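# Seat a matching bearing on its plate's bore

## Task

Work out which plate and which bearing belong together according to the drawing. Place that bearing on that plate's bore, with the plate upright (correct side up). The attempt fails if any bearing, even for a moment, touches any other plate while centred on that plate's bore. Do not touch the press, which sits inside a clear guard. Leave the gauge idle at the end.

## Robot and tools

Robot: two six-joint arms, left_arm (base near y +0.547 m) and right_arm (base near y -0.686 m). Each carries a two-finger gripper that opens to 140 mm. The fingers can fold if pushed toward the palm or pressed tip-first into a surface. A grip is firm only in the fingertip quarter of the pads.

Frame: all positions are in metres in the scene frame. The origin is at table-top height, midway between the arms. +z points up, +x points out over the table, and left_arm is on +y. end_effector_position is the point between the closed pads; the fingertips reach about 33 mm past it. The gripper's fingers point along its own +z, and they open and close along its y.

execute_actions: {"actions": [one action]} plus an optional "cameras" list. An action may hold "rows" (1 to 15 rows), "steps" (1 to 450, each 1/30 s, default 15), "until", and a device key such as "gauge".

Each row is one flat list of 18 numbers in [-1, 1], covering both arms even when only one moves. The order is: left_arm's six joint values (shoulder pan, shoulder lift, elbow, wrist 1, wrist 2, wrist 3), then left gripper position, force_limit and speed, then the same nine for right_arm. Rows are applied one per step, and the last row's command is held for the remaining steps.

Joint values are offsets from the Joint targets shown when the call begins, not absolute angles and not relative to the previous row. Sending 0 holds the current target. The scale is 1.0 = 1.481 rad for the two shoulder joints and 2.222 rad for the other four. Repeating an offset in a later call moves the joint further again. Stated joint ranges are ±6.283 rad, except the elbow at ±3.142. A request more than 0.010 rad outward past a range is refused.

Gripper numbers are absolute commands. position: +1 is fully open; the pads meet near -0.8; -1 closes until something stops the fingers. force_limit: -1 is gentlest (about 14 N), +1 is strongest. speed: -1 is about 30 mm/s, +1 about 250 mm/s. To keep a gripper unchanged, resend the last three numbers it was given. After closing, object_status 2 means it stopped on something. 3 means it reached the commanded position or the pads met, so the part may not be held. 0 means moving; 1 means stopped while opening. position_measured is in counts: 3 is open, 230 is pads together.

move: "target" is either one 18-number row or a list of up to 15 rows. All rows are offsets from the same starting Joint targets. "speed" is in rad/s for the joint with the longest way to go: 0.01 to 3.14, default 0.5. "blend" is in rad, for rounding corners of a list; the default 0 stops at each target. "stop_force" is 4 to 120 N; the arm's path ends when its wrist senses that much push. Use it with a low speed for touching down, and leave it out when moving off a contact. "zero" (default true) re-zeroes the sensor before the move. "blocking": false returns after about 0.5 s while the move keeps running; it cannot be combined with stop_force. The move does not avoid obstacles. The result's move: line reports done, off_target, moving, held or fault.

Other tools:
- wait takes "seconds", from 0 to 10.
- stop brakes a running move.
- zoom_image takes "camera" (cam_low, cam_nest, cam_left_wrist or cam_right_wrist) and "region" [x0, y0, x1, y1] in pixels, at most 504 per side.
- show_instructions displays the drawing.
- zero_wrist_force takes "arm".
- read_manual returns licence texts.
- finished_scene takes "scene" (1 or 2) and ends the scene.

Gauge: command it with {"gauge": {"measure": true}} or {"gauge": {"stop": true}}. It reads one round piece lying flat and still on its plate, centred within 40 mm of the plate's middle. Nothing else, including the robot, may be under the lens. A reading takes about 12 s and is complete only when "readings" increases. no_1 to no_5 give mm values for the drawing's numbered requirements; 0.000 means not found. "until" can end an action on gauge fields, e.g. {"gauge": {"state": "idle"}}. Numeric conditions need a comparison such as [">", 2]. The gauge must be idle at the end.

Result lines: for each arm, Joint positions, Joint velocities, Joint targets (rad) and joint torques; end-effector pose and velocities; Wrist force and torque in the hand's own axes; gripper status; gauge fields; and the scene number. Other lines:
- "joint sent to its limit" means a joint was capped at the end of its range.
- "joint command not followed" means the anti-collision check between arms held that arm back.
- MOTOR HOT warns that a motor is overheating.
- Fault lines mean an arm stopped, for 10 s or longer when over temperature.

Avoid these:
- Letting anything fall or leave the table.
- Releasing parts while they are moving.
- Fast impacts, and targets driven past a firm contact. An external force near 150 N or joint torque at its limit stops the arm.
- Contact between the two arms, or one gripper closing on the other's fingers.
- Holding heavy loads far out.
- Touching the press or its guard.
- Letting a bearing sit centred on the wrong plate's bore.

Cameras: cam_low and cam_nest are fixed; each arm also has a wrist camera. An empty actions list returns images.

Each tool is called after "Request:" by a JSON object that holds its "op" and its "data".

Reference images:

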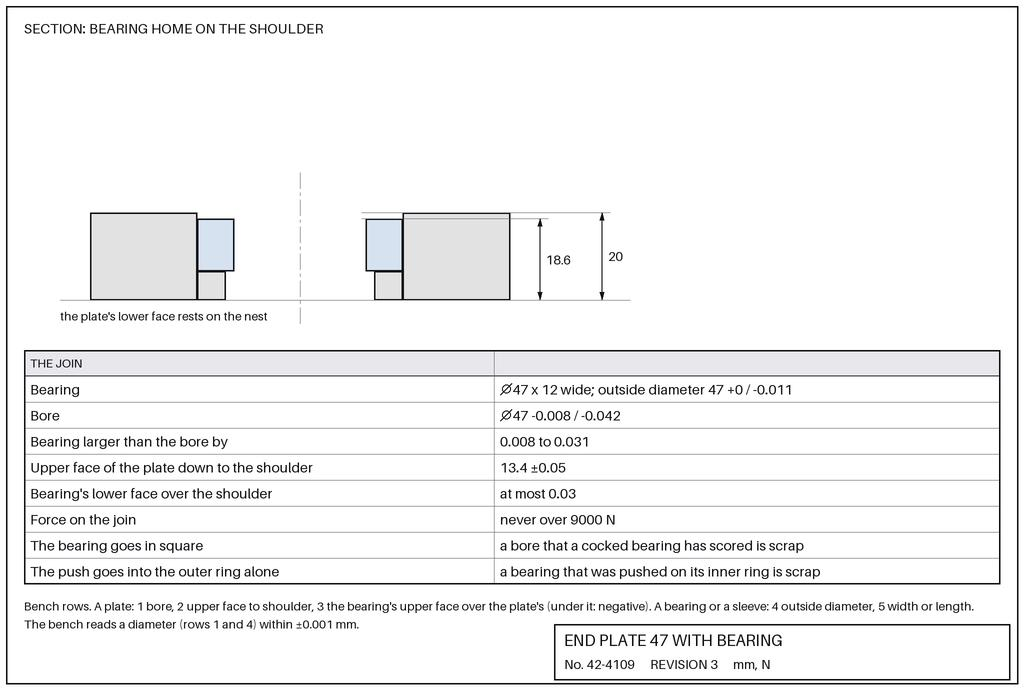

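## Session

Request:
{"op": "execute_actions", "data": {"actions": []}}

Scene clock: 0.00 s.
left_arm: end_effector_position=(+0.9259, +0.6386, +0.2143) position_measured=3 object_status=3 end_effector_quat_wxyz=(-0.204, +0.933, -0.020, +0.296) | right_arm: end_effector_position=(+0.7269, -0.7035, +0.2114) position_measured=3 object_status=3 end_effector_quat_wxyz=(-0.427, +0.587, +0.669, +0.161)
Joint positions: left_arm=[-0.309 -1.36 2.091 -2.82 -1.022 -3.259] | right_arm=[-0.476 -1.106 1.532 -1.137 -1.105 0.729]
Joint velocities: within noise
Joint torques (N m): no reading
Wrist force (N): no reading
Wrist torque (N m): no reading
Wrist force, peak (N): no reading
Joint targets: left_arm=[-0.309 -1.360 2.091 -2.820 -1.022 -3.259] | right_arm=[-0.476 -1.106 1.532 -1.137 -1.105 0.729]
Tool commands: left_gripper/position=+1.0 left_gripper/force_limit=+1.0 left_gripper/speed=+1.0 right_gripper/position=+1.0 right_gripper/force_limit=+1.0 right_gripper/speed=+1.0
gauge: message=nothing_yet readings=0 no_1=0.000 no_2=0.000 no_3=0.000 no_4=0.000 no_5=0.000

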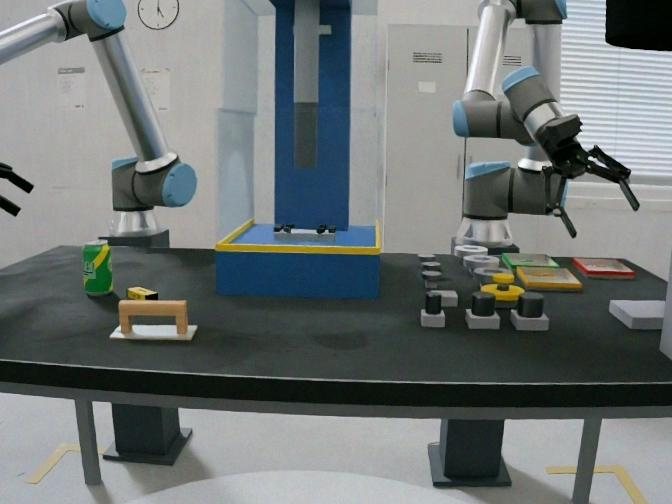

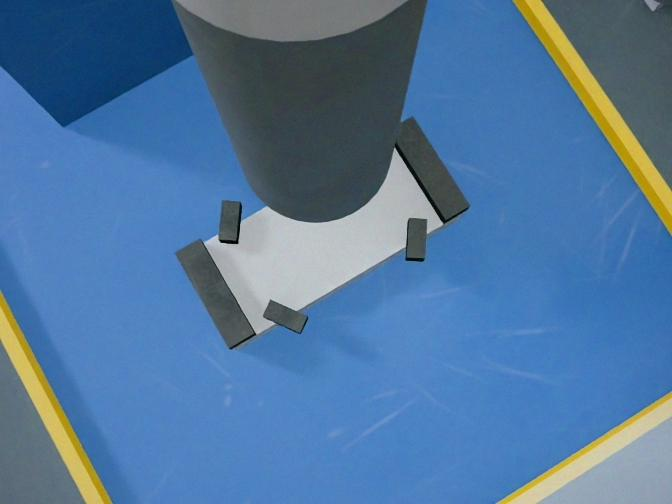

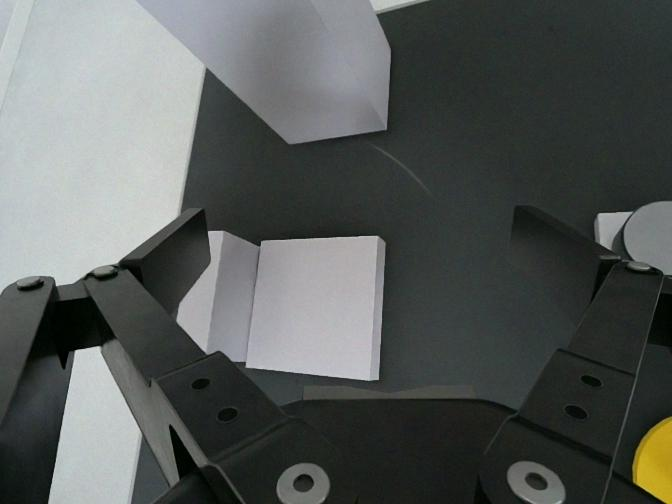

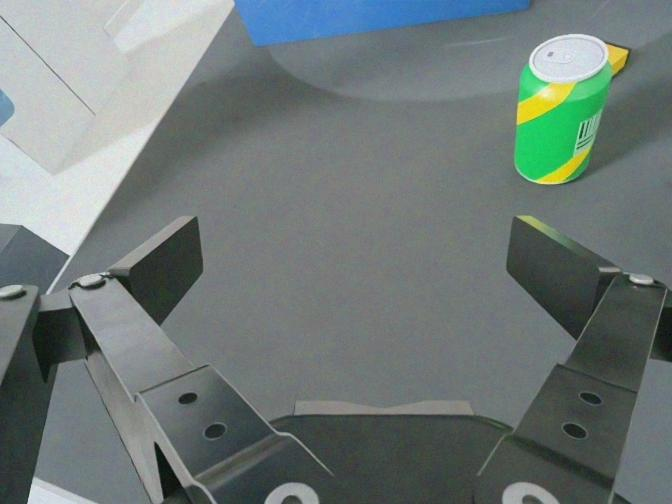

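Request:
{"op": "zoom_image", "data": {"camera": "cam_low", "region": [400, 220, 672, 370]}}

Scaled by 1.853 from the camera's 672x504 image, which has a finer 960x720 frame.

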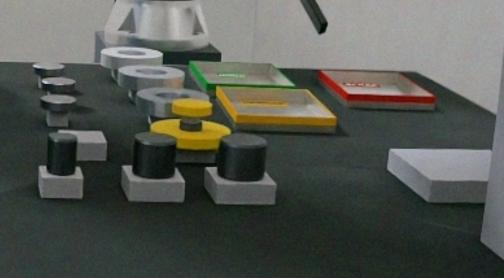

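Request:
{"op": "move", "data": {"target": [-0.1593,-0.3184,-0.0844,0.5298,-0.247,-0.1926,1,1,1,0,0,0,0,0,0,1,1,1], "speed": 0.8, "cameras": ["cam_left_wrist"]}}

Scene clock: 48.97 s.
left_arm: end_effector_position=(+0.6004, +0.4204, +0.4002) position_measured=3 object_status=3 end_effector_quat_wxyz=(+0.000, +1.000, +0.000, +0.000) | right_arm: end_effector_position=(+0.7269, -0.7035, +0.2114) position_measured=3 object_status=3 end_effector_quat_wxyz=(-0.427, +0.587, +0.669, +0.161)
Joint positions: left_arm=[-0.545 -1.832 1.903 -1.643 -1.571 -3.687] | right_arm=[-0.476 -1.106 1.532 -1.137 -1.105 0.729]
Joint torques (N m): left_arm=[-17.66 -45.01 -55.08 -2.98 -3.91 -4.23] | right_arm=[0.1 -81.16 -45.52 -0.7 0.35 -0.61]
Wrist force (N): left_arm=[-0.2 0.5 -0.1] | right_arm=[0.1 0.1 0.1]
Wrist torque (N m): left_arm=[0.37 0.23 -0.07] | right_arm=[0.02 -0.03 0.00]
Wrist force, peak (N): left_arm=[-2.5 0.8 -1.7] | right_arm=[0.2 0.6 0.5]
Joint targets: left_arm=[-0.545 -1.832 1.903 -1.642 -1.571 -3.687] | right_arm=[-0.476 -1.106 1.532 -1.137 -1.105 0.729]
gauge: message=nothing_yet readings=0 no_1=0.000 no_2=0.000 no_3=0.000 no_4=0.000 no_5=0.000
move: done
camera_calibration:
cam_left_wrist: T_world_to_cam=[[-0.0000711116, -0.999878, -0.0155947, 0.438949], [-0.93449, -0.00548509, 0.355946, 0.417245], [-0.355988, 0.0145984, -0.934376, 0.760714], [0, 0, 0, 1]] pos_world=[0.660748, 0.430079, 0.569122]
Images, in order (width x height): cam_left_wrist 672x504.

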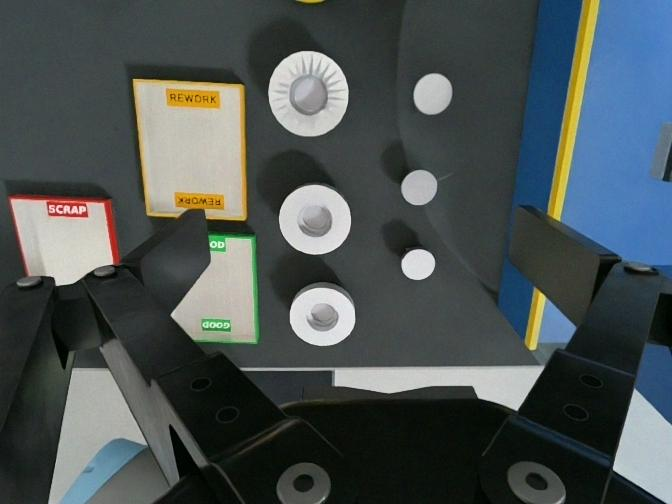

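Request:
{"op": "zoom_image", "data": {"camera": "cam_left_wrist", "region": [250, 40, 450, 190]}}

Request:
{"op": "zoom_image", "data": {"camera": "cam_left_wrist", "region": [250, 160, 450, 360]}}

Request:
{"op": "zoom_image", "data": {"camera": "cam_low", "region": [410, 230, 510, 300]}}

Scaled by 2.520 from the camera's 672x504 image, which has a finer 960x720 frame.

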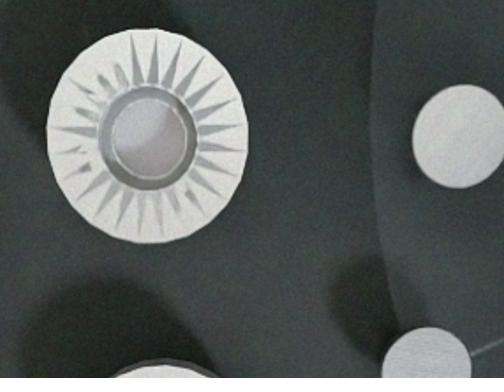

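Scaled by 2.520 from the camera's 672x504 image, which has a finer 960x720 frame.

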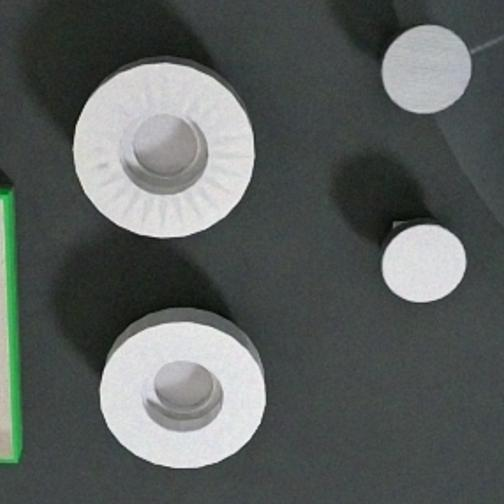

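This scene's latest camera images include none from cam_low. They are from: cam_left_wrist. cam_low's image comes with the result of a call that names it in "cameras".

Request:
{"op": "wait", "data": {"seconds": 0, "cameras": ["cam_low","cam_left_wrist"]}}

Request:
{"op": "zoom_image", "data": {"camera": "cam_low", "region": [410, 236, 560, 336]}}

Request:
{"op": "zoom_image", "data": {"camera": "cam_low", "region": [600, 40, 672, 380]}}

Request:
{"op": "zoom_image", "data": {"camera": "cam_low", "region": [412, 236, 472, 291]}}

Scene clock: 101.70 s.
left_arm: end_effector_position=(+0.6003, +0.4204, +0.4002) position_measured=3 object_status=3 end_effector_quat_wxyz=(+0.000, +1.000, +0.000, +0.000) | right_arm: end_effector_position=(+0.7269, -0.7035, +0.2114) position_measured=3 object_status=3 end_effector_quat_wxyz=(-0.427, +0.587, +0.669, +0.161)
Joint positions: left_arm=[-0.545 -1.832 1.903 -1.642 -1.571 -3.687] | right_arm=[-0.476 -1.106 1.532 -1.137 -1.105 0.729]
Joint torques (N m): left_arm=[-15.82 -43.89 -55.65 -3.1 -2.43 -3.56] | right_arm=[-1.17 -81.38 -46.33 -0.95 0.42 -0.77]
Wrist force (N): left_arm=[-0.1 0.5 0.1] | right_arm=[0.1 0.4 0.3]
Wrist torque (N m): left_arm=[0.37 0.20 -0.07] | right_arm=[0.10 -0.02 0.00]
Wrist force, peak (N): left_arm=[-0.5 0.8 0.0] | right_arm=[-0.2 0.7 0.2]
Joint targets: left_arm=[-0.545 -1.832 1.903 -1.642 -1.571 -3.687] | right_arm=[-0.476 -1.106 1.532 -1.137 -1.105 0.729]
Tool commands: left_gripper/position=+1.0 left_gripper/force_limit=+1.0 left_gripper/speed=+1.0 right_gripper/position=+1.0 right_gripper/force_limit=+1.0 right_gripper/speed=+1.0
gauge: message=nothing_yet readings=0 no_1=0.000 no_2=0.000 no_3=0.000 no_4=0.000 no_5=0.000
camera_calibration:
cam_left_wrist: T_world_to_cam=[[-0.0000367793, -0.99988, -0.0155009, 0.438873], [-0.934457, -0.00548513, 0.356034, 0.417173], [-0.356076, 0.014498, -0.934345, 0.760797], [0, 0, 0, 1]] pos_world=[0.660748, 0.430079, 0.569122]
Images, in order (width x height): cam_low 672x504, cam_left_wrist 672x504.

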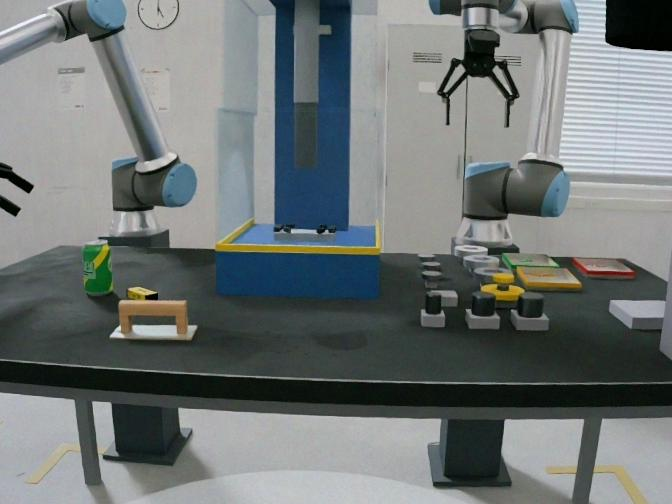

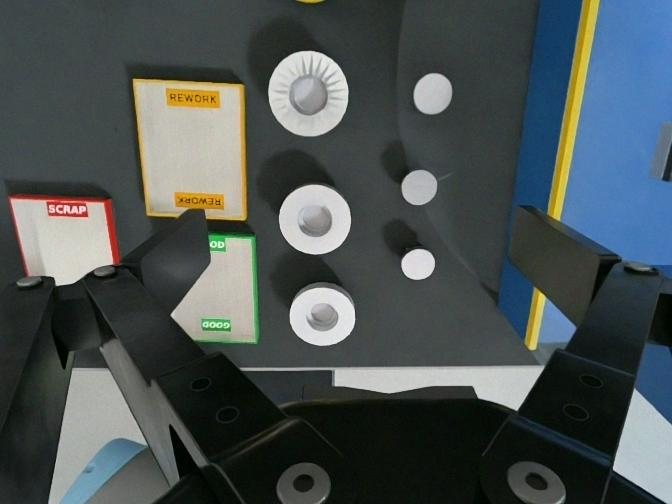

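Scaled by 3.360 from the camera's 672x504 image, which has a finer 960x720 frame.

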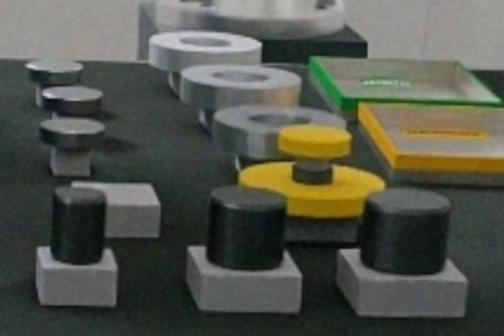

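Scaled by 1.482 from the camera's 672x504 image, which has a finer 960x720 frame.

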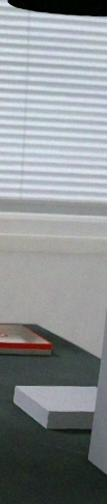

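Scaled by 8.400 from the camera's 672x504 image, which has a finer 960x720 frame.

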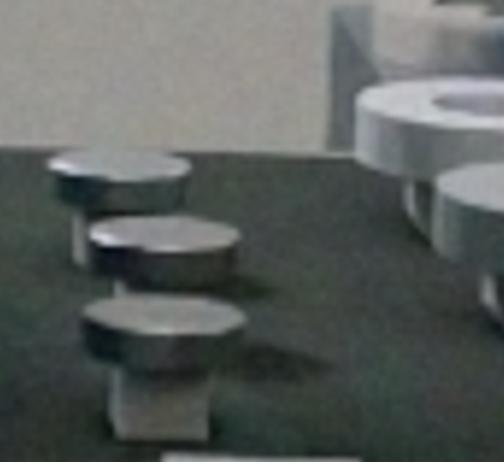

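Request:
{"op": "move", "data": {"target": [-0.2397,0,0,0,0.437,0.9523,1,1,1,0,0,0,0,0,0,1,1,1], "speed": 1.0, "cameras": ["cam_left_wrist"]}}

Scene clock: 153.50 s.
left_arm: end_effector_position=(+0.7424, +0.4136, +0.5486) position_measured=3 object_status=3 end_effector_quat_wxyz=(+0.441, -0.291, +0.835, +0.154) | right_arm: end_effector_position=(+0.7269, -0.7035, +0.2114) position_measured=3 object_status=3 end_effector_quat_wxyz=(-0.427, +0.587, +0.669, +0.161)
Joint positions: left_arm=[-0.9 -1.832 1.903 -1.642 -0.6 -1.571] | right_arm=[-0.476 -1.106 1.532 -1.137 -1.105 0.729]
Joint torques (N m): left_arm=[-17.15 -36.24 -53.23 -3.59 6.47 4.11] | right_arm=[-0.29 -83.31 -45.35 -0.99 0.14 -0.78]
Wrist force (N): left_arm=[0.9 0.3 0.0] | right_arm=[0.1 0.3 -0.2]
Wrist torque (N m): left_arm=[0.06 0.22 -0.40] | right_arm=[0.06 -0.03 -0.01]
Wrist force, peak (N): left_arm=[1.1 -0.1 -0.9] | right_arm=[-0.1 0.5 0.5]
Joint targets: left_arm=[-0.900 -1.832 1.903 -1.642 -0.600 -1.571] | right_arm=[-0.476 -1.106 1.532 -1.137 -1.105 0.729]
gauge: message=nothing_yet readings=0 no_1=0.000 no_2=0.000 no_3=0.000 no_4=0.000 no_5=0.000
move: done
camera_calibration:
cam_left_wrist: T_world_to_cam=[[-0.611608, 0.791115, -0.00848143, 0.143793], [0.179457, 0.149163, 0.972392, -0.732019], [0.770539, 0.593201, -0.2332, -0.5102], [0, 0, 0, 1]] pos_world=[0.61244, 0.298084, 0.59405]
Images, in order (width x height): cam_left_wrist 672x504.

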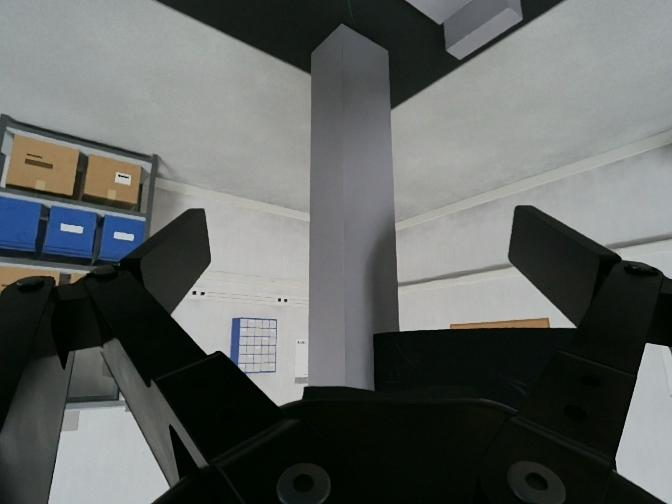

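Request:
{"op": "move", "data": {"target": [0.3302,0.1788,0.1276,-0.2467,-0.4369,-0.8918,1,0,1,0,0,0,0,0,0,1,1,1], "speed": 1.0, "cameras": ["cam_left_wrist","cam_low"]}}

Scene clock: 208.63 s.
left_arm: end_effector_position=(+0.6633, +0.4723, +0.1298) position_measured=3 object_status=3 end_effector_quat_wxyz=(+0.000, +1.000, +0.000, +0.000) | right_arm: end_effector_position=(+0.7269, -0.7035, +0.2114) position_measured=3 object_status=3 end_effector_quat_wxyz=(-0.427, +0.587, +0.669, +0.161)
Joint positions: left_arm=[-0.411 -1.567 2.187 -2.19 -1.57 -3.552] | right_arm=[-0.476 -1.106 1.532 -1.137 -1.105 0.729]
Joint torques (N m): left_arm=[20.43 -34.69 -33.98 -8.28 -3.62 -4.31] | right_arm=[-0.76 -81.42 -45.28 -0.82 0.25 -0.47]
Wrist force (N): left_arm=[0.1 0.3 0.3] | right_arm=[0.0 0.4 -0.1]
Wrist torque (N m): left_arm=[0.25 0.18 -0.15] | right_arm=[0.09 0.00 0.00]
Wrist force, peak (N): left_arm=[0.1 0.2 -2.0] | right_arm=[-0.2 0.7 -0.2]
Joint targets: left_arm=[-0.411 -1.567 2.187 -2.191 -1.570 -3.552] | right_arm=[-0.476 -1.106 1.532 -1.137 -1.105 0.729]
gauge: message=nothing_yet readings=0 no_1=0.000 no_2=0.000 no_3=0.000 no_4=0.000 no_5=0.000
move: done
camera_calibration:
cam_left_wrist: T_world_to_cam=[[-0.000624655, -0.999873, -0.0159214, 0.487027], [-0.934412, -0.00508748, 0.356157, 0.572339], [-0.356193, 0.0150996, -0.934291, 0.529611], [0, 0, 0, 1]] pos_world=[0.723748, 0.48188, 0.298722]
Images, in order (width x height): cam_low 672x504, cam_left_wrist 672x504.

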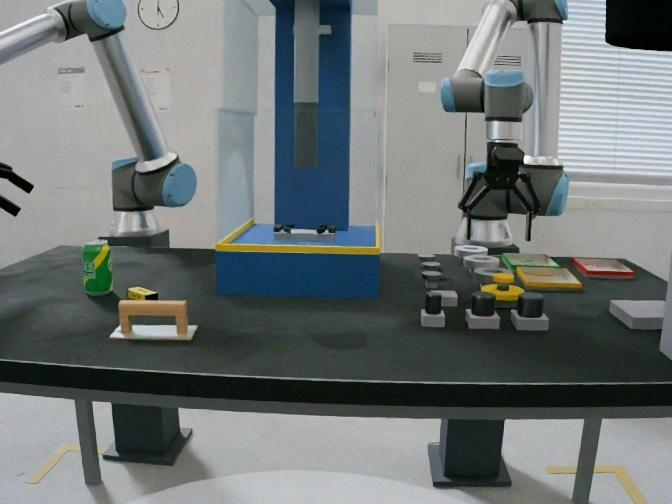

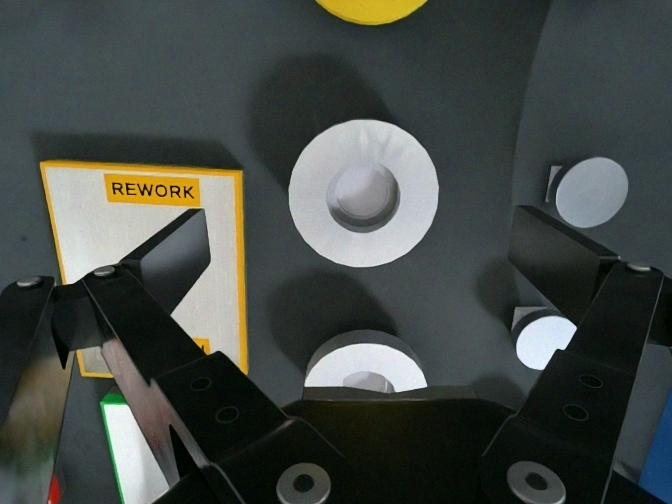

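Request:
{"op": "move", "data": {"target": [[-0.0028,0.0824,0.0318,-0.0865,-0.0004,-0.0021,1,0,1,0,0,0,0,0,0,1,1,1],[-0.0028,0.0824,0.0318,-0.0865,-0.0004,-0.0021,-1,0.2,-1,0,0,0,0,0,0,1,1,1]], "speed": 0.3, "cameras": ["cam_left_wrist","cam_low"]}}

Request:
{"op": "zoom_image", "data": {"camera": "cam_low", "region": [440, 200, 560, 320]}}

Scene clock: 242.13 s.
left_arm: end_effector_position=(+0.6648, +0.4686, +0.0419) position_measured=86 object_status=0 end_effector_quat_wxyz=(+0.000, +1.000, +0.000, +0.000) | right_arm: end_effector_position=(+0.7269, -0.7035, +0.2114) position_measured=3 object_status=3 end_effector_quat_wxyz=(-0.427, +0.587, +0.669, +0.161)
Joint positions: left_arm=[-0.415 -1.445 2.257 -2.383 -1.571 -3.557] | right_arm=[-0.476 -1.106 1.532 -1.137 -1.105 0.729]
Joint torques (N m): left_arm=[-15.52 -40.61 -28.84 -6.87 -1.75 -4.37] | right_arm=[1.14 -81.77 -45.24 -1.08 0.08 -1.06]
Wrist force (N): left_arm=[-4.0 -1.8 -17.6] | right_arm=[0.1 0.4 -0.1]
Wrist torque (N m): left_arm=[0.62 0.25 -0.13] | right_arm=[0.08 -0.03 -0.01]
Wrist force, peak (N): left_arm=[-4.0 -1.8 -17.6] | right_arm=[-0.1 0.6 -0.2]
Joint targets: left_arm=[-0.415 -1.445 2.257 -2.383 -1.571 -3.557] | right_arm=[-0.476 -1.106 1.532 -1.137 -1.105 0.729]
gauge: message=nothing_yet readings=0 no_1=0.000 no_2=0.000 no_3=0.000 no_4=0.000 no_5=0.000
move: done
camera_calibration:
cam_left_wrist: T_world_to_cam=[[0.0000536838, -0.999884, -0.0152209, 0.481491], [-0.934106, -0.00548393, 0.356954, 0.605048], [-0.356996, 0.0141987, -0.933998, 0.449001], [0, 0, 0, 1]] pos_world=[0.725444, 0.478378, 0.210721]
Images, in order (width x height): cam_low 672x504, cam_left_wrist 672x504.

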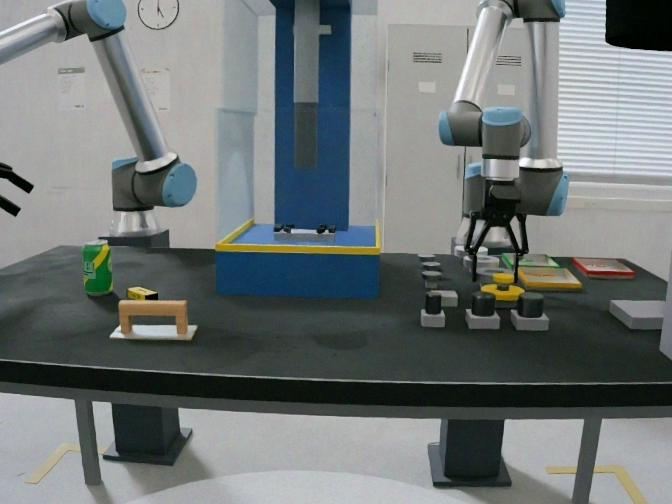

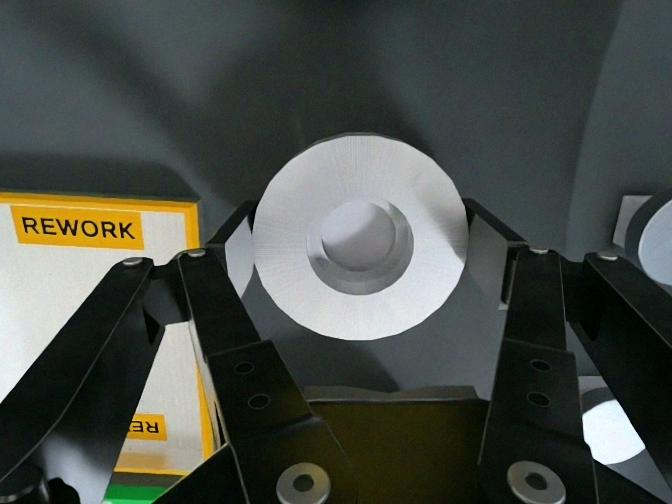

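Scaled by 4.200 from the camera's 672x504 image, which has a finer 960x720 frame.

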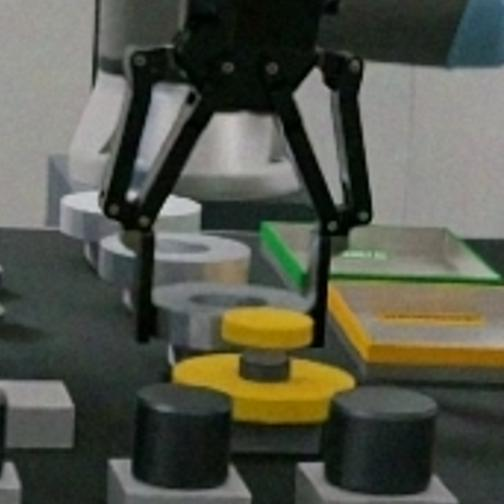

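Request:
{"op": "move", "data": {"target": [0.0028,-0.0824,-0.0318,0.0865,0.0004,0.0021,-1,0.2,-1,0,0,0,0,0,0,1,1,1], "speed": 0.3, "cameras": ["cam_left_wrist","cam_low"]}}

Request:
{"op": "zoom_image", "data": {"camera": "cam_low", "region": [440, 170, 560, 290]}}

Scene clock: 255.33 s.
left_arm: end_effector_position=(+0.6633, +0.4723, +0.1296) position_measured=86 object_status=2 end_effector_quat_wxyz=(+0.000, +1.000, +0.000, +0.000) | right_arm: end_effector_position=(+0.7269, -0.7035, +0.2114) position_measured=3 object_status=3 end_effector_quat_wxyz=(-0.427, +0.587, +0.669, +0.161)
Joint positions: left_arm=[-0.411 -1.567 2.187 -2.191 -1.57 -3.552] | right_arm=[-0.476 -1.106 1.532 -1.137 -1.105 0.729]
Joint torques (N m): left_arm=[19.84 -62.63 -48.51 -3.48 3.91 3.76] | right_arm=[-0.64 -82.35 -45.42 -0.91 -0.03 -0.59]
Wrist force (N): left_arm=[0.0 0.0 3.4] | right_arm=[-0.1 0.2 -0.1]
Wrist torque (N m): left_arm=[0.19 0.22 -0.29] | right_arm=[0.05 0.03 0.00]
Wrist force, peak (N): left_arm=[-3.8 -2.0 -18.1] | right_arm=[0.3 0.6 0.0]
Joint targets: left_arm=[-0.411 -1.567 2.187 -2.191 -1.570 -3.552] | right_arm=[-0.476 -1.106 1.532 -1.137 -1.105 0.729]
gauge: message=nothing_yet readings=0 no_1=0.000 no_2=0.000 no_3=0.000 no_4=0.000 no_5=0.000
move: done
camera_calibration:
cam_left_wrist: T_world_to_cam=[[-0.000404263, -0.999874, -0.0158979, 0.486857], [-0.934412, -0.00528502, 0.356155, 0.572505], [-0.356193, 0.0149992, -0.934292, 0.529473], [0, 0, 0, 1]] pos_world=[0.723748, 0.48188, 0.298522]
Images, in order (width x height): cam_low 672x504, cam_left_wrist 672x504.

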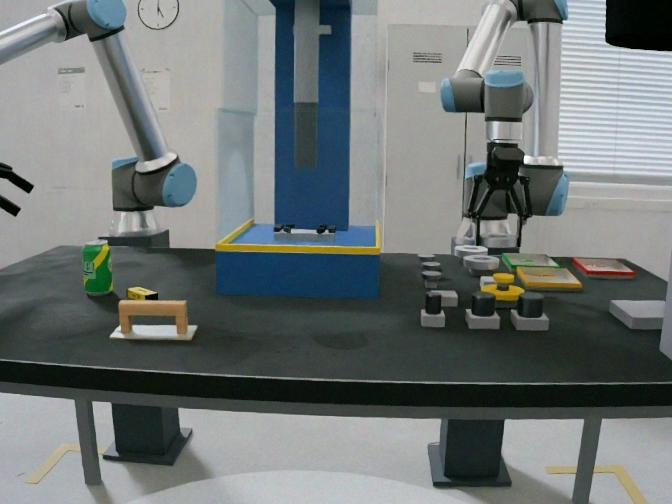

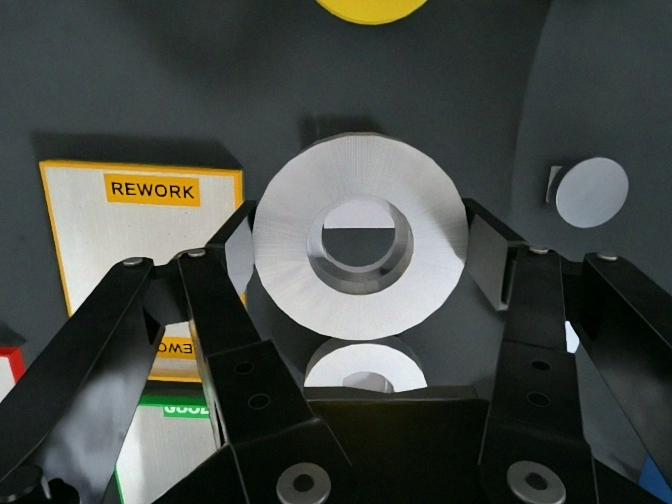

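Scaled by 4.200 from the camera's 672x504 image, which has a finer 960x720 frame.

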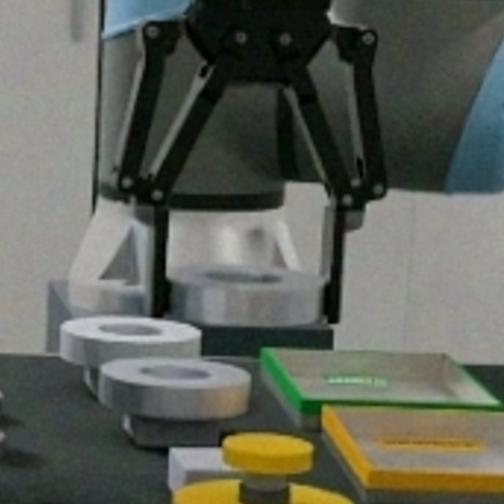

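Request:
{"op": "move", "data": {"target": [0.2201,0.1107,-0.1104,0.0367,-0.0004,0.1464,-1,0.2,-1,0,0,0,0,0,0,1,1,1], "speed": 0.5, "cameras": ["cam_left_wrist","cam_low"]}}

Request:
{"op": "zoom_image", "data": {"camera": "cam_low", "region": [500, 0, 672, 360]}}

Scene clock: 272.90 s.
left_arm: end_effector_position=(+0.7800, +0.6600, +0.1600) position_measured=86 object_status=2 end_effector_quat_wxyz=(+0.000, +1.000, +0.000, +0.000) | right_arm: end_effector_position=(+0.7269, -0.7035, +0.2114) position_measured=3 object_status=3 end_effector_quat_wxyz=(-0.427, +0.587, +0.669, +0.161)
Joint positions: left_arm=[-0.085 -1.403 1.942 -2.109 -1.571 -3.227] | right_arm=[-0.476 -1.106 1.532 -1.137 -1.105 0.729]
Joint torques (N m): left_arm=[17.64 -53.9 -50.8 -3.32 -3.32 3.54] | right_arm=[0.63 -82.31 -44.4 -0.88 -0.2 -0.75]
Wrist force (N): left_arm=[0.2 -0.2 3.2] | right_arm=[0.0 0.4 -0.2]
Wrist torque (N m): left_arm=[0.12 0.25 -0.19] | right_arm=[0.07 0.01 -0.01]
Wrist force, peak (N): left_arm=[-2.3 3.0 4.4] | right_arm=[-0.3 0.7 -0.2]
Joint targets: left_arm=[-0.084 -1.403 1.941 -2.109 -1.571 -3.227] | right_arm=[-0.476 -1.106 1.532 -1.137 -1.105 0.729]
gauge: message=nothing_yet readings=0 no_1=0.000 no_2=0.000 no_3=0.000 no_4=0.000 no_5=0.000
move: done
camera_calibration:
cam_left_wrist: T_world_to_cam=[[0.000260749, -0.999888, -0.0149754, 0.674407], [-0.934264, -0.00558353, 0.356539, 0.6717], [-0.356582, 0.013898, -0.934161, 0.597551], [0, 0, 0, 1]] pos_world=[0.840446, 0.669777, 0.328821]
Images, in order (width x height): cam_low 672x504, cam_left_wrist 672x504.

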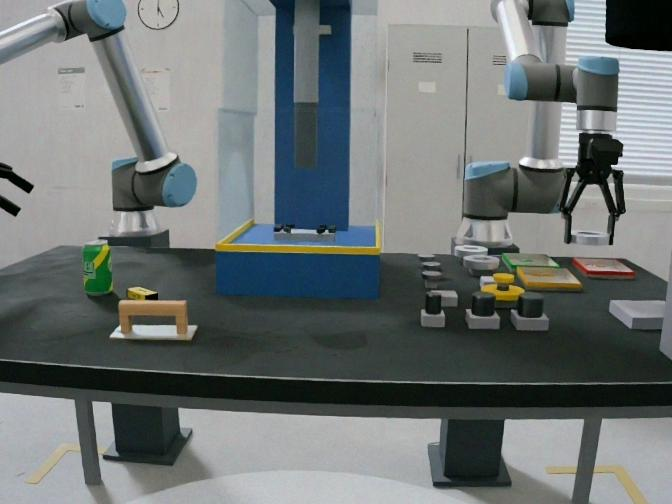

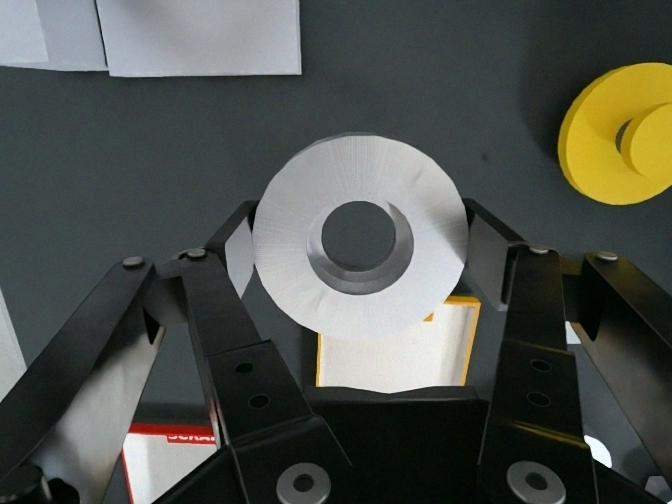

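Scaled by 1.400 from the camera's 672x504 image, which has a finer 960x720 frame.

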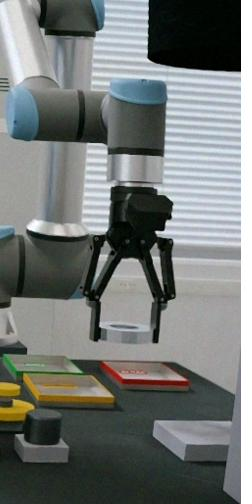

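Request:
{"op": "move", "data": {"target": [[0.078,0.1703,-0.0991,-0.0145,0,0.052,-1,0.2,-1,0,0,0,0,0,0,1,1,1],[0.078,0.1902,-0.0894,-0.0376,0,0.052,-1,0.2,-1,0,0,0,0,0,0,1,1,1]], "speed": 0.4, "blend": 0.03, "cameras": ["cam_left_wrist","cam_low"]}}

Request:
{"op": "zoom_image", "data": {"camera": "cam_low", "region": [540, 0, 672, 360]}}

Scene clock: 312.70 s.
left_arm: end_effector_position=(+0.9001, +0.7472, +0.0682) position_measured=86 object_status=2 end_effector_quat_wxyz=(+0.000, +1.000, +0.000, +0.000) | right_arm: end_effector_position=(+0.7269, -0.7035, +0.2114) position_measured=3 object_status=3 end_effector_quat_wxyz=(-0.427, +0.587, +0.669, +0.161)
Joint positions: left_arm=[0.031 -1.121 1.743 -2.192 -1.571 -3.111] | right_arm=[-0.476 -1.106 1.532 -1.137 -1.105 0.729]
Joint torques (N m): left_arm=[19.19 -78.14 -35.24 -8.55 2.58 3.81] | right_arm=[1.5 -80.86 -44.05 -1.09 -0.39 -0.68]
Wrist force (N): left_arm=[-0.2 -0.1 4.7] | right_arm=[-0.2 0.1 0.0]
Wrist torque (N m): left_arm=[0.14 0.41 -0.20] | right_arm=[0.02 0.04 0.00]
Wrist force, peak (N): left_arm=[0.5 -0.4 7.5] | right_arm=[0.0 0.5 -0.5]
Joint targets: left_arm=[0.031 -1.121 1.743 -2.193 -1.571 -3.111] | right_arm=[-0.476 -1.106 1.532 -1.137 -1.105 0.729]
gauge: message=nothing_yet readings=0 no_1=0.000 no_2=0.000 no_3=0.000 no_4=0.000 no_5=0.000
move: done; blend cut to 0.0257 rad at target 1
camera_calibration:
cam_left_wrist: T_world_to_cam=[[0.00026893, -0.999888, -0.0149751, 0.760185], [-0.934456, -0.00558361, 0.356036, 0.817392], [-0.356079, 0.0138979, -0.934352, 0.553065], [0, 0, 0, 1]] pos_world=[0.960547, 0.756977, 0.237121]
Images, in order (width x height): cam_low 672x504, cam_left_wrist 672x504.

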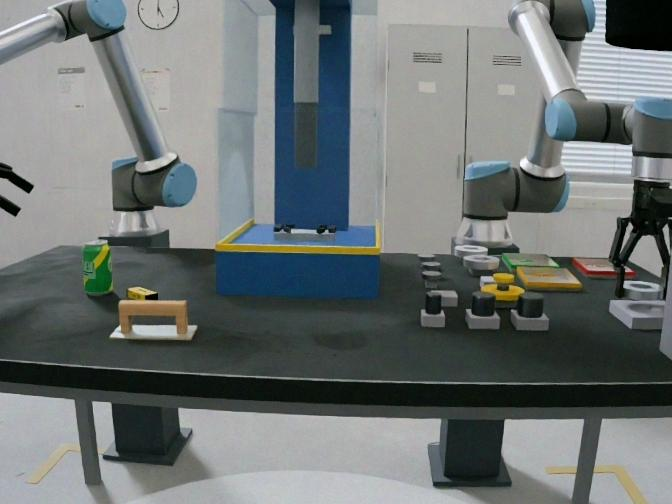

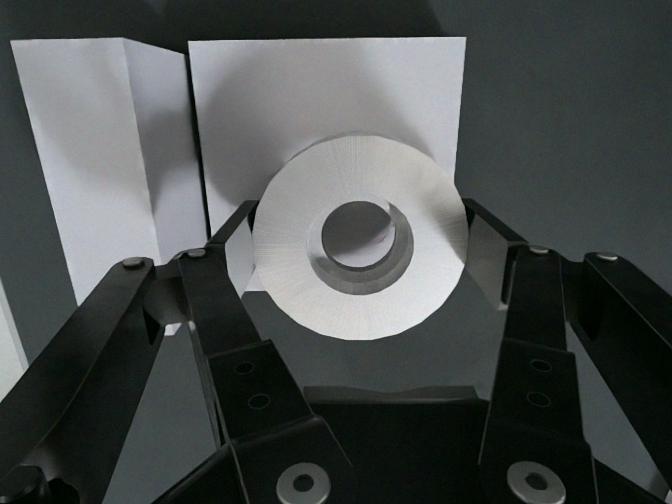

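Scaled by 1.400 from the camera's 672x504 image, which has a finer 960x720 frame.

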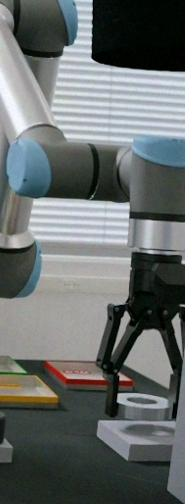

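Request:
{"op": "move", "data": {"target": [[0.0004,0.0129,-0.0136,0.005,0,0.0003,-1,0.2,-1,0,0,0,0,0,0,1,1,1],[0.0004,0.034,-0.0051,-0.0176,0,0.0003,-1,0.2,-1,0,0,0,0,0,0,1,1,1]], "speed": [0.1,0.025], "stop_force": 8}}

Scene clock: 336.47 s.
left_arm: end_effector_position=(+0.9143, +0.7482, +0.0494) position_measured=86 object_status=2 end_effector_quat_wxyz=(+0.000, +1.000, +0.000, +0.000) | right_arm: end_effector_position=(+0.7269, -0.7035, +0.2114) position_measured=3 object_status=3 end_effector_quat_wxyz=(-0.427, +0.587, +0.669, +0.161)
Joint positions: left_arm=[0.032 -1.084 1.724 -2.211 -1.571 -3.111] | right_arm=[-0.476 -1.106 1.532 -1.137 -1.105 0.729]
Joint torques (N m): left_arm=[9.53 -103.55 -45.85 -2.8 0.24 3.56] | right_arm=[-0.63 -82.35 -44.65 -1.12 -0.11 -0.86]
Wrist force (N): left_arm=[0.6 1.4 1.1] | right_arm=[0.0 0.3 -0.1]
Wrist torque (N m): left_arm=[0.24 0.40 -0.17] | right_arm=[0.06 0.00 -0.01]
Wrist force, peak (N): left_arm=[-12.9 1.1 -28.6] | right_arm=[0.1 0.8 -0.2]
Joint targets: left_arm=[0.032 -1.084 1.724 -2.211 -1.571 -3.111] | right_arm=[-0.476 -1.106 1.532 -1.137 -1.105 0.729]
gauge: message=nothing_yet readings=0 no_1=0.000 no_2=0.000 no_3=0.000 no_4=0.000 no_5=0.000
move: contact (left_arm); path passed 1 of 2 targets; left_arm: the wrist 1 is farthest, 0.021 rad from its target

Request:
{"op": "execute_actions", "data": {"actions": [{"rows":[[0,0,0,0,0,0,0.5,0.2,-1,0,0,0,0,0,0,1,1,1]],"steps":30}], "cameras": ["cam_left_wrist"]}}

Scene clock: 345.80 s.
left_arm: end_effector_position=(+0.9143, +0.7482, +0.0494) position_measured=66 object_status=3 end_effector_quat_wxyz=(+0.000, +1.000, +0.000, +0.000) | right_arm: end_effector_position=(+0.7269, -0.7035, +0.2114) position_measured=3 object_status=3 end_effector_quat_wxyz=(-0.427, +0.587, +0.669, +0.161)
Joint positions: left_arm=[0.032 -1.084 1.724 -2.211 -1.571 -3.111] | right_arm=[-0.476 -1.106 1.532 -1.137 -1.105 0.729]
Joint torques (N m): left_arm=[-12.96 -101.37 -45.62 -5.82 -0.27 2.09] | right_arm=[0.32 -81.46 -44.48 -0.99 -0.37 -0.8]
Wrist force (N): left_arm=[-0.2 -0.1 1.7] | right_arm=[0.1 0.1 -0.2]
Wrist torque (N m): left_arm=[0.12 0.40 -0.21] | right_arm=[0.03 -0.01 -0.01]
Wrist force, peak (N): left_arm=[0.4 1.8 1.8] | right_arm=[-0.1 0.4 -0.5]
Joint targets: left_arm=[0.032 -1.084 1.724 -2.211 -1.571 -3.111] | right_arm=[-0.476 -1.106 1.532 -1.137 -1.105 0.729]
gauge: message=nothing_yet readings=0 no_1=0.000 no_2=0.000 no_3=0.000 no_4=0.000 no_5=0.000
camera_calibration:
cam_left_wrist: T_world_to_cam=[[0.00026893, -0.999888, -0.0149751, 0.7609], [-0.934456, -0.00558361, 0.356036, 0.83736], [-0.356079, 0.0138979, -0.934352, 0.540542], [0, 0, 0, 1]] pos_world=[0.974747, 0.757977, 0.218321]
Images, in order (width x height): cam_left_wrist 672x504.

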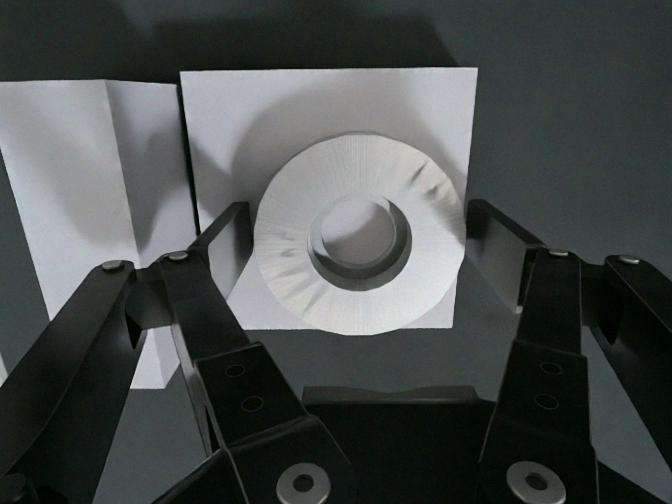

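Request:
{"op": "move", "data": {"target": [[0,-0.0319,-0.0148,0.0361,0,0,0.5,0.2,-1,0,0,0,0,0,0,1,1,1],[-0.403,-0.528,0.3176,0.0344,0,-0.2684,1,0.2,1,0,0,0,0,0,0,1,1,1]], "speed": [0.2,0.8]}}

Request:
{"op": "execute_actions", "data": {"actions": [{"gauge":{"measure":true},"steps":440,"until":{"gauge":{"readings":[">",0]}}}], "cameras": ["cam_left_wrist"]}}

Scene clock: 381.07 s.
left_arm: end_effector_position=(+0.5071, +0.4663, +0.1301) position_measured=3 object_status=0 end_effector_quat_wxyz=(+0.000, +1.000, +0.000, +0.000) | right_arm: end_effector_position=(+0.7269, -0.7035, +0.2114) position_measured=3 object_status=3 end_effector_quat_wxyz=(-0.427, +0.587, +0.669, +0.161)
Joint positions: left_arm=[-0.565 -1.866 2.429 -2.134 -1.571 -3.707] | right_arm=[-0.476 -1.106 1.532 -1.137 -1.105 0.729]
Joint torques (N m): left_arm=[-16.52 -34.39 -35.36 -7.42 2.2 -4.22] | right_arm=[0.37 -82.51 -44.85 -0.91 -0.43 -0.98]
Wrist force (N): left_arm=[0.0 -0.1 0.0] | right_arm=[0.2 0.1 -0.1]
Wrist torque (N m): left_arm=[0.11 0.22 0.00] | right_arm=[0.02 -0.04 -0.01]
Wrist force, peak (N): left_arm=[3.0 -4.7 2.9] | right_arm=[-0.1 0.4 -0.6]
Joint targets: left_arm=[-0.565 -1.866 2.429 -2.134 -1.571 -3.707] | right_arm=[-0.476 -1.106 1.532 -1.137 -1.105 0.729]
gauge: message=nothing_yet readings=0 no_1=0.000 no_2=0.000 no_3=0.000 no_4=0.000 no_5=0.000
move: done

Scene clock: 393.27 s.
left_arm: end_effector_position=(+0.5071, +0.4663, +0.1301) position_measured=3 object_status=3 end_effector_quat_wxyz=(+0.000, +1.000, +0.000, +0.000) | right_arm: end_effector_position=(+0.7269, -0.7035, +0.2114) position_measured=3 object_status=3 end_effector_quat_wxyz=(-0.427, +0.587, +0.669, +0.161)
Joint positions: left_arm=[-0.565 -1.866 2.429 -2.134 -1.571 -3.707] | right_arm=[-0.476 -1.106 1.532 -1.137 -1.105 0.729]
Joint torques (N m): left_arm=[-18.17 -32.61 -35.69 -4.75 -2.96 -4.1] | right_arm=[0.31 -81.53 -44.3 -0.98 -0.43 -0.63]
Wrist force (N): left_arm=[-0.4 0.1 -0.2] | right_arm=[-0.1 0.1 0.1]
Wrist torque (N m): left_arm=[0.14 0.31 0.00] | right_arm=[0.03 0.01 -0.01]
Wrist force, peak (N): left_arm=[-0.5 0.2 -0.4] | right_arm=[0.0 0.6 -0.3]
Joint targets: left_arm=[-0.565 -1.866 2.429 -2.134 -1.571 -3.707] | right_arm=[-0.476 -1.106 1.532 -1.137 -1.105 0.729]
Tool commands: left_gripper/position=+1.0 left_gripper/force_limit=+0.2 left_gripper/speed=+1.0 right_gripper/position=+1.0 right_gripper/force_limit=+1.0 right_gripper/speed=+1.0
gauge: message=measure_taken readings=1 no_1=46.986 no_2=13.401 no_3=0.000 no_4=0.000 no_5=0.000
camera_calibration:
cam_left_wrist: T_world_to_cam=[[-0.000367513, -0.999888, -0.0149498, 0.480602], [-0.934344, -0.00498435, 0.356338, 0.426104], [-0.356372, 0.0140992, -0.934238, 0.474904], [0, 0, 0, 1]] pos_world=[0.567547, 0.475977, 0.299021]
Images, in order (width x height): cam_left_wrist 672x504.

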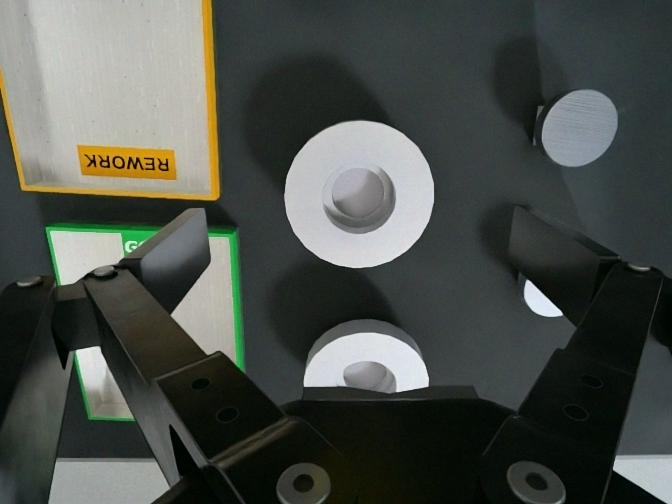

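Request:
{"op": "move", "data": {"target": [[0.403,0.4961,-0.3323,0.0017,0,0.2684,0.5,0.2,1,0,0,0,0,0,0,1,1,1],[0.403,0.528,-0.3176,-0.0344,0,0.2684,0.5,0.2,1,0,0,0,0,0,0,1,1,1],[0.403,0.528,-0.3176,-0.0344,0,0.2684,-1,0.2,-1,0,0,0,0,0,0,1,1,1]], "speed": [0.8,0.15,0.2]}}

Request:
{"op": "execute_actions", "data": {"actions": [{"rows":[[0,0,0,0,0,0,-1,0.2,-1,0,0,0,0,0,0,1,1,1]],"steps":15}], "cameras": ["cam_left_wrist"]}}

Scene clock: 435.23 s.
left_arm: end_effector_position=(+0.9143, +0.7482, +0.0494) position_measured=86 object_status=0 end_effector_quat_wxyz=(+0.000, +1.000, +0.000, +0.000) | right_arm: end_effector_position=(+0.7269, -0.7035, +0.2114) position_measured=3 object_status=3 end_effector_quat_wxyz=(-0.427, +0.587, +0.669, +0.161)
Joint positions: left_arm=[0.032 -1.084 1.724 -2.211 -1.571 -3.111] | right_arm=[-0.476 -1.106 1.532 -1.137 -1.105 0.729]
Joint torques (N m): left_arm=[19.9 -75.39 -33.24 -7.35 -2.81 3.54] | right_arm=[-1.03 -80.63 -43.95 -1.27 -0.39 -0.99]
Wrist force (N): left_arm=[-4.5 0.5 -12.0] | right_arm=[0.1 0.2 -0.3]
Wrist torque (N m): left_arm=[0.56 0.34 -0.20] | right_arm=[0.04 -0.01 -0.01]
Wrist force, peak (N): left_arm=[-5.0 0.5 -12.0] | right_arm=[0.1 0.6 -0.5]
Joint targets: left_arm=[0.032 -1.084 1.724 -2.211 -1.571 -3.111] | right_arm=[-0.476 -1.106 1.532 -1.137 -1.105 0.729]
gauge: message=measure_taken readings=1 no_1=46.986 no_2=13.401 no_3=0.000 no_4=0.000 no_5=0.000
move: done

Scene clock: 435.93 s.
left_arm: end_effector_position=(+0.9143, +0.7482, +0.0494) position_measured=86 object_status=2 end_effector_quat_wxyz=(+0.000, +1.000, +0.000, +0.000) | right_arm: end_effector_position=(+0.7269, -0.7035, +0.2114) position_measured=3 object_status=3 end_effector_quat_wxyz=(-0.427, +0.587, +0.669, +0.161)
Joint positions: left_arm=[0.032 -1.084 1.724 -2.211 -1.571 -3.111] | right_arm=[-0.476 -1.106 1.532 -1.137 -1.105 0.729]
Joint torques (N m): left_arm=[19.55 -75.89 -32.73 -6.69 -2.84 3.49] | right_arm=[0.7 -82.79 -44.79 -0.94 -0.57 -0.88]
Wrist force (N): left_arm=[-4.4 0.7 -12.0] | right_arm=[-0.1 0.3 -0.3]
Wrist torque (N m): left_arm=[0.61 0.33 -0.20] | right_arm=[0.05 0.02 -0.01]
Wrist force, peak (N): left_arm=[-4.4 0.5 -12.4] | right_arm=[0.0 0.3 -0.4]
Joint targets: left_arm=[0.032 -1.084 1.724 -2.211 -1.571 -3.111] | right_arm=[-0.476 -1.106 1.532 -1.137 -1.105 0.729]
gauge: message=measure_taken readings=1 no_1=46.986 no_2=13.401 no_3=0.000 no_4=0.000 no_5=0.000
camera_calibration:
cam_left_wrist: T_world_to_cam=[[0.00026893, -0.999888, -0.0149751, 0.7609], [-0.934456, -0.00558361, 0.356036, 0.83736], [-0.356079, 0.0138979, -0.934352, 0.540542], [0, 0, 0, 1]] pos_world=[0.974747, 0.757977, 0.218321]
Images, in order (width x height): cam_left_wrist 672x504.

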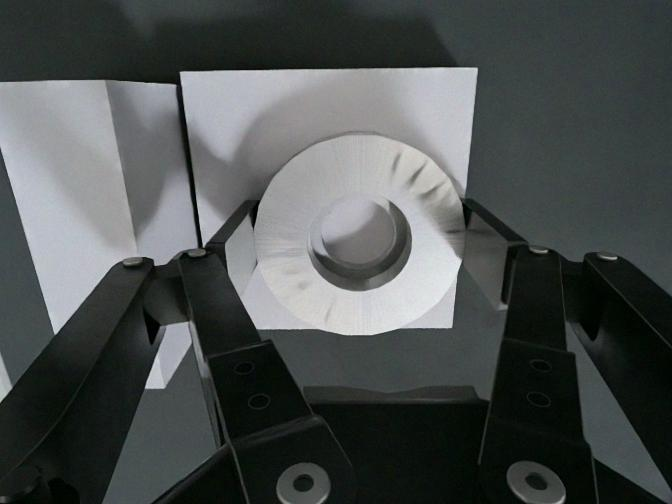

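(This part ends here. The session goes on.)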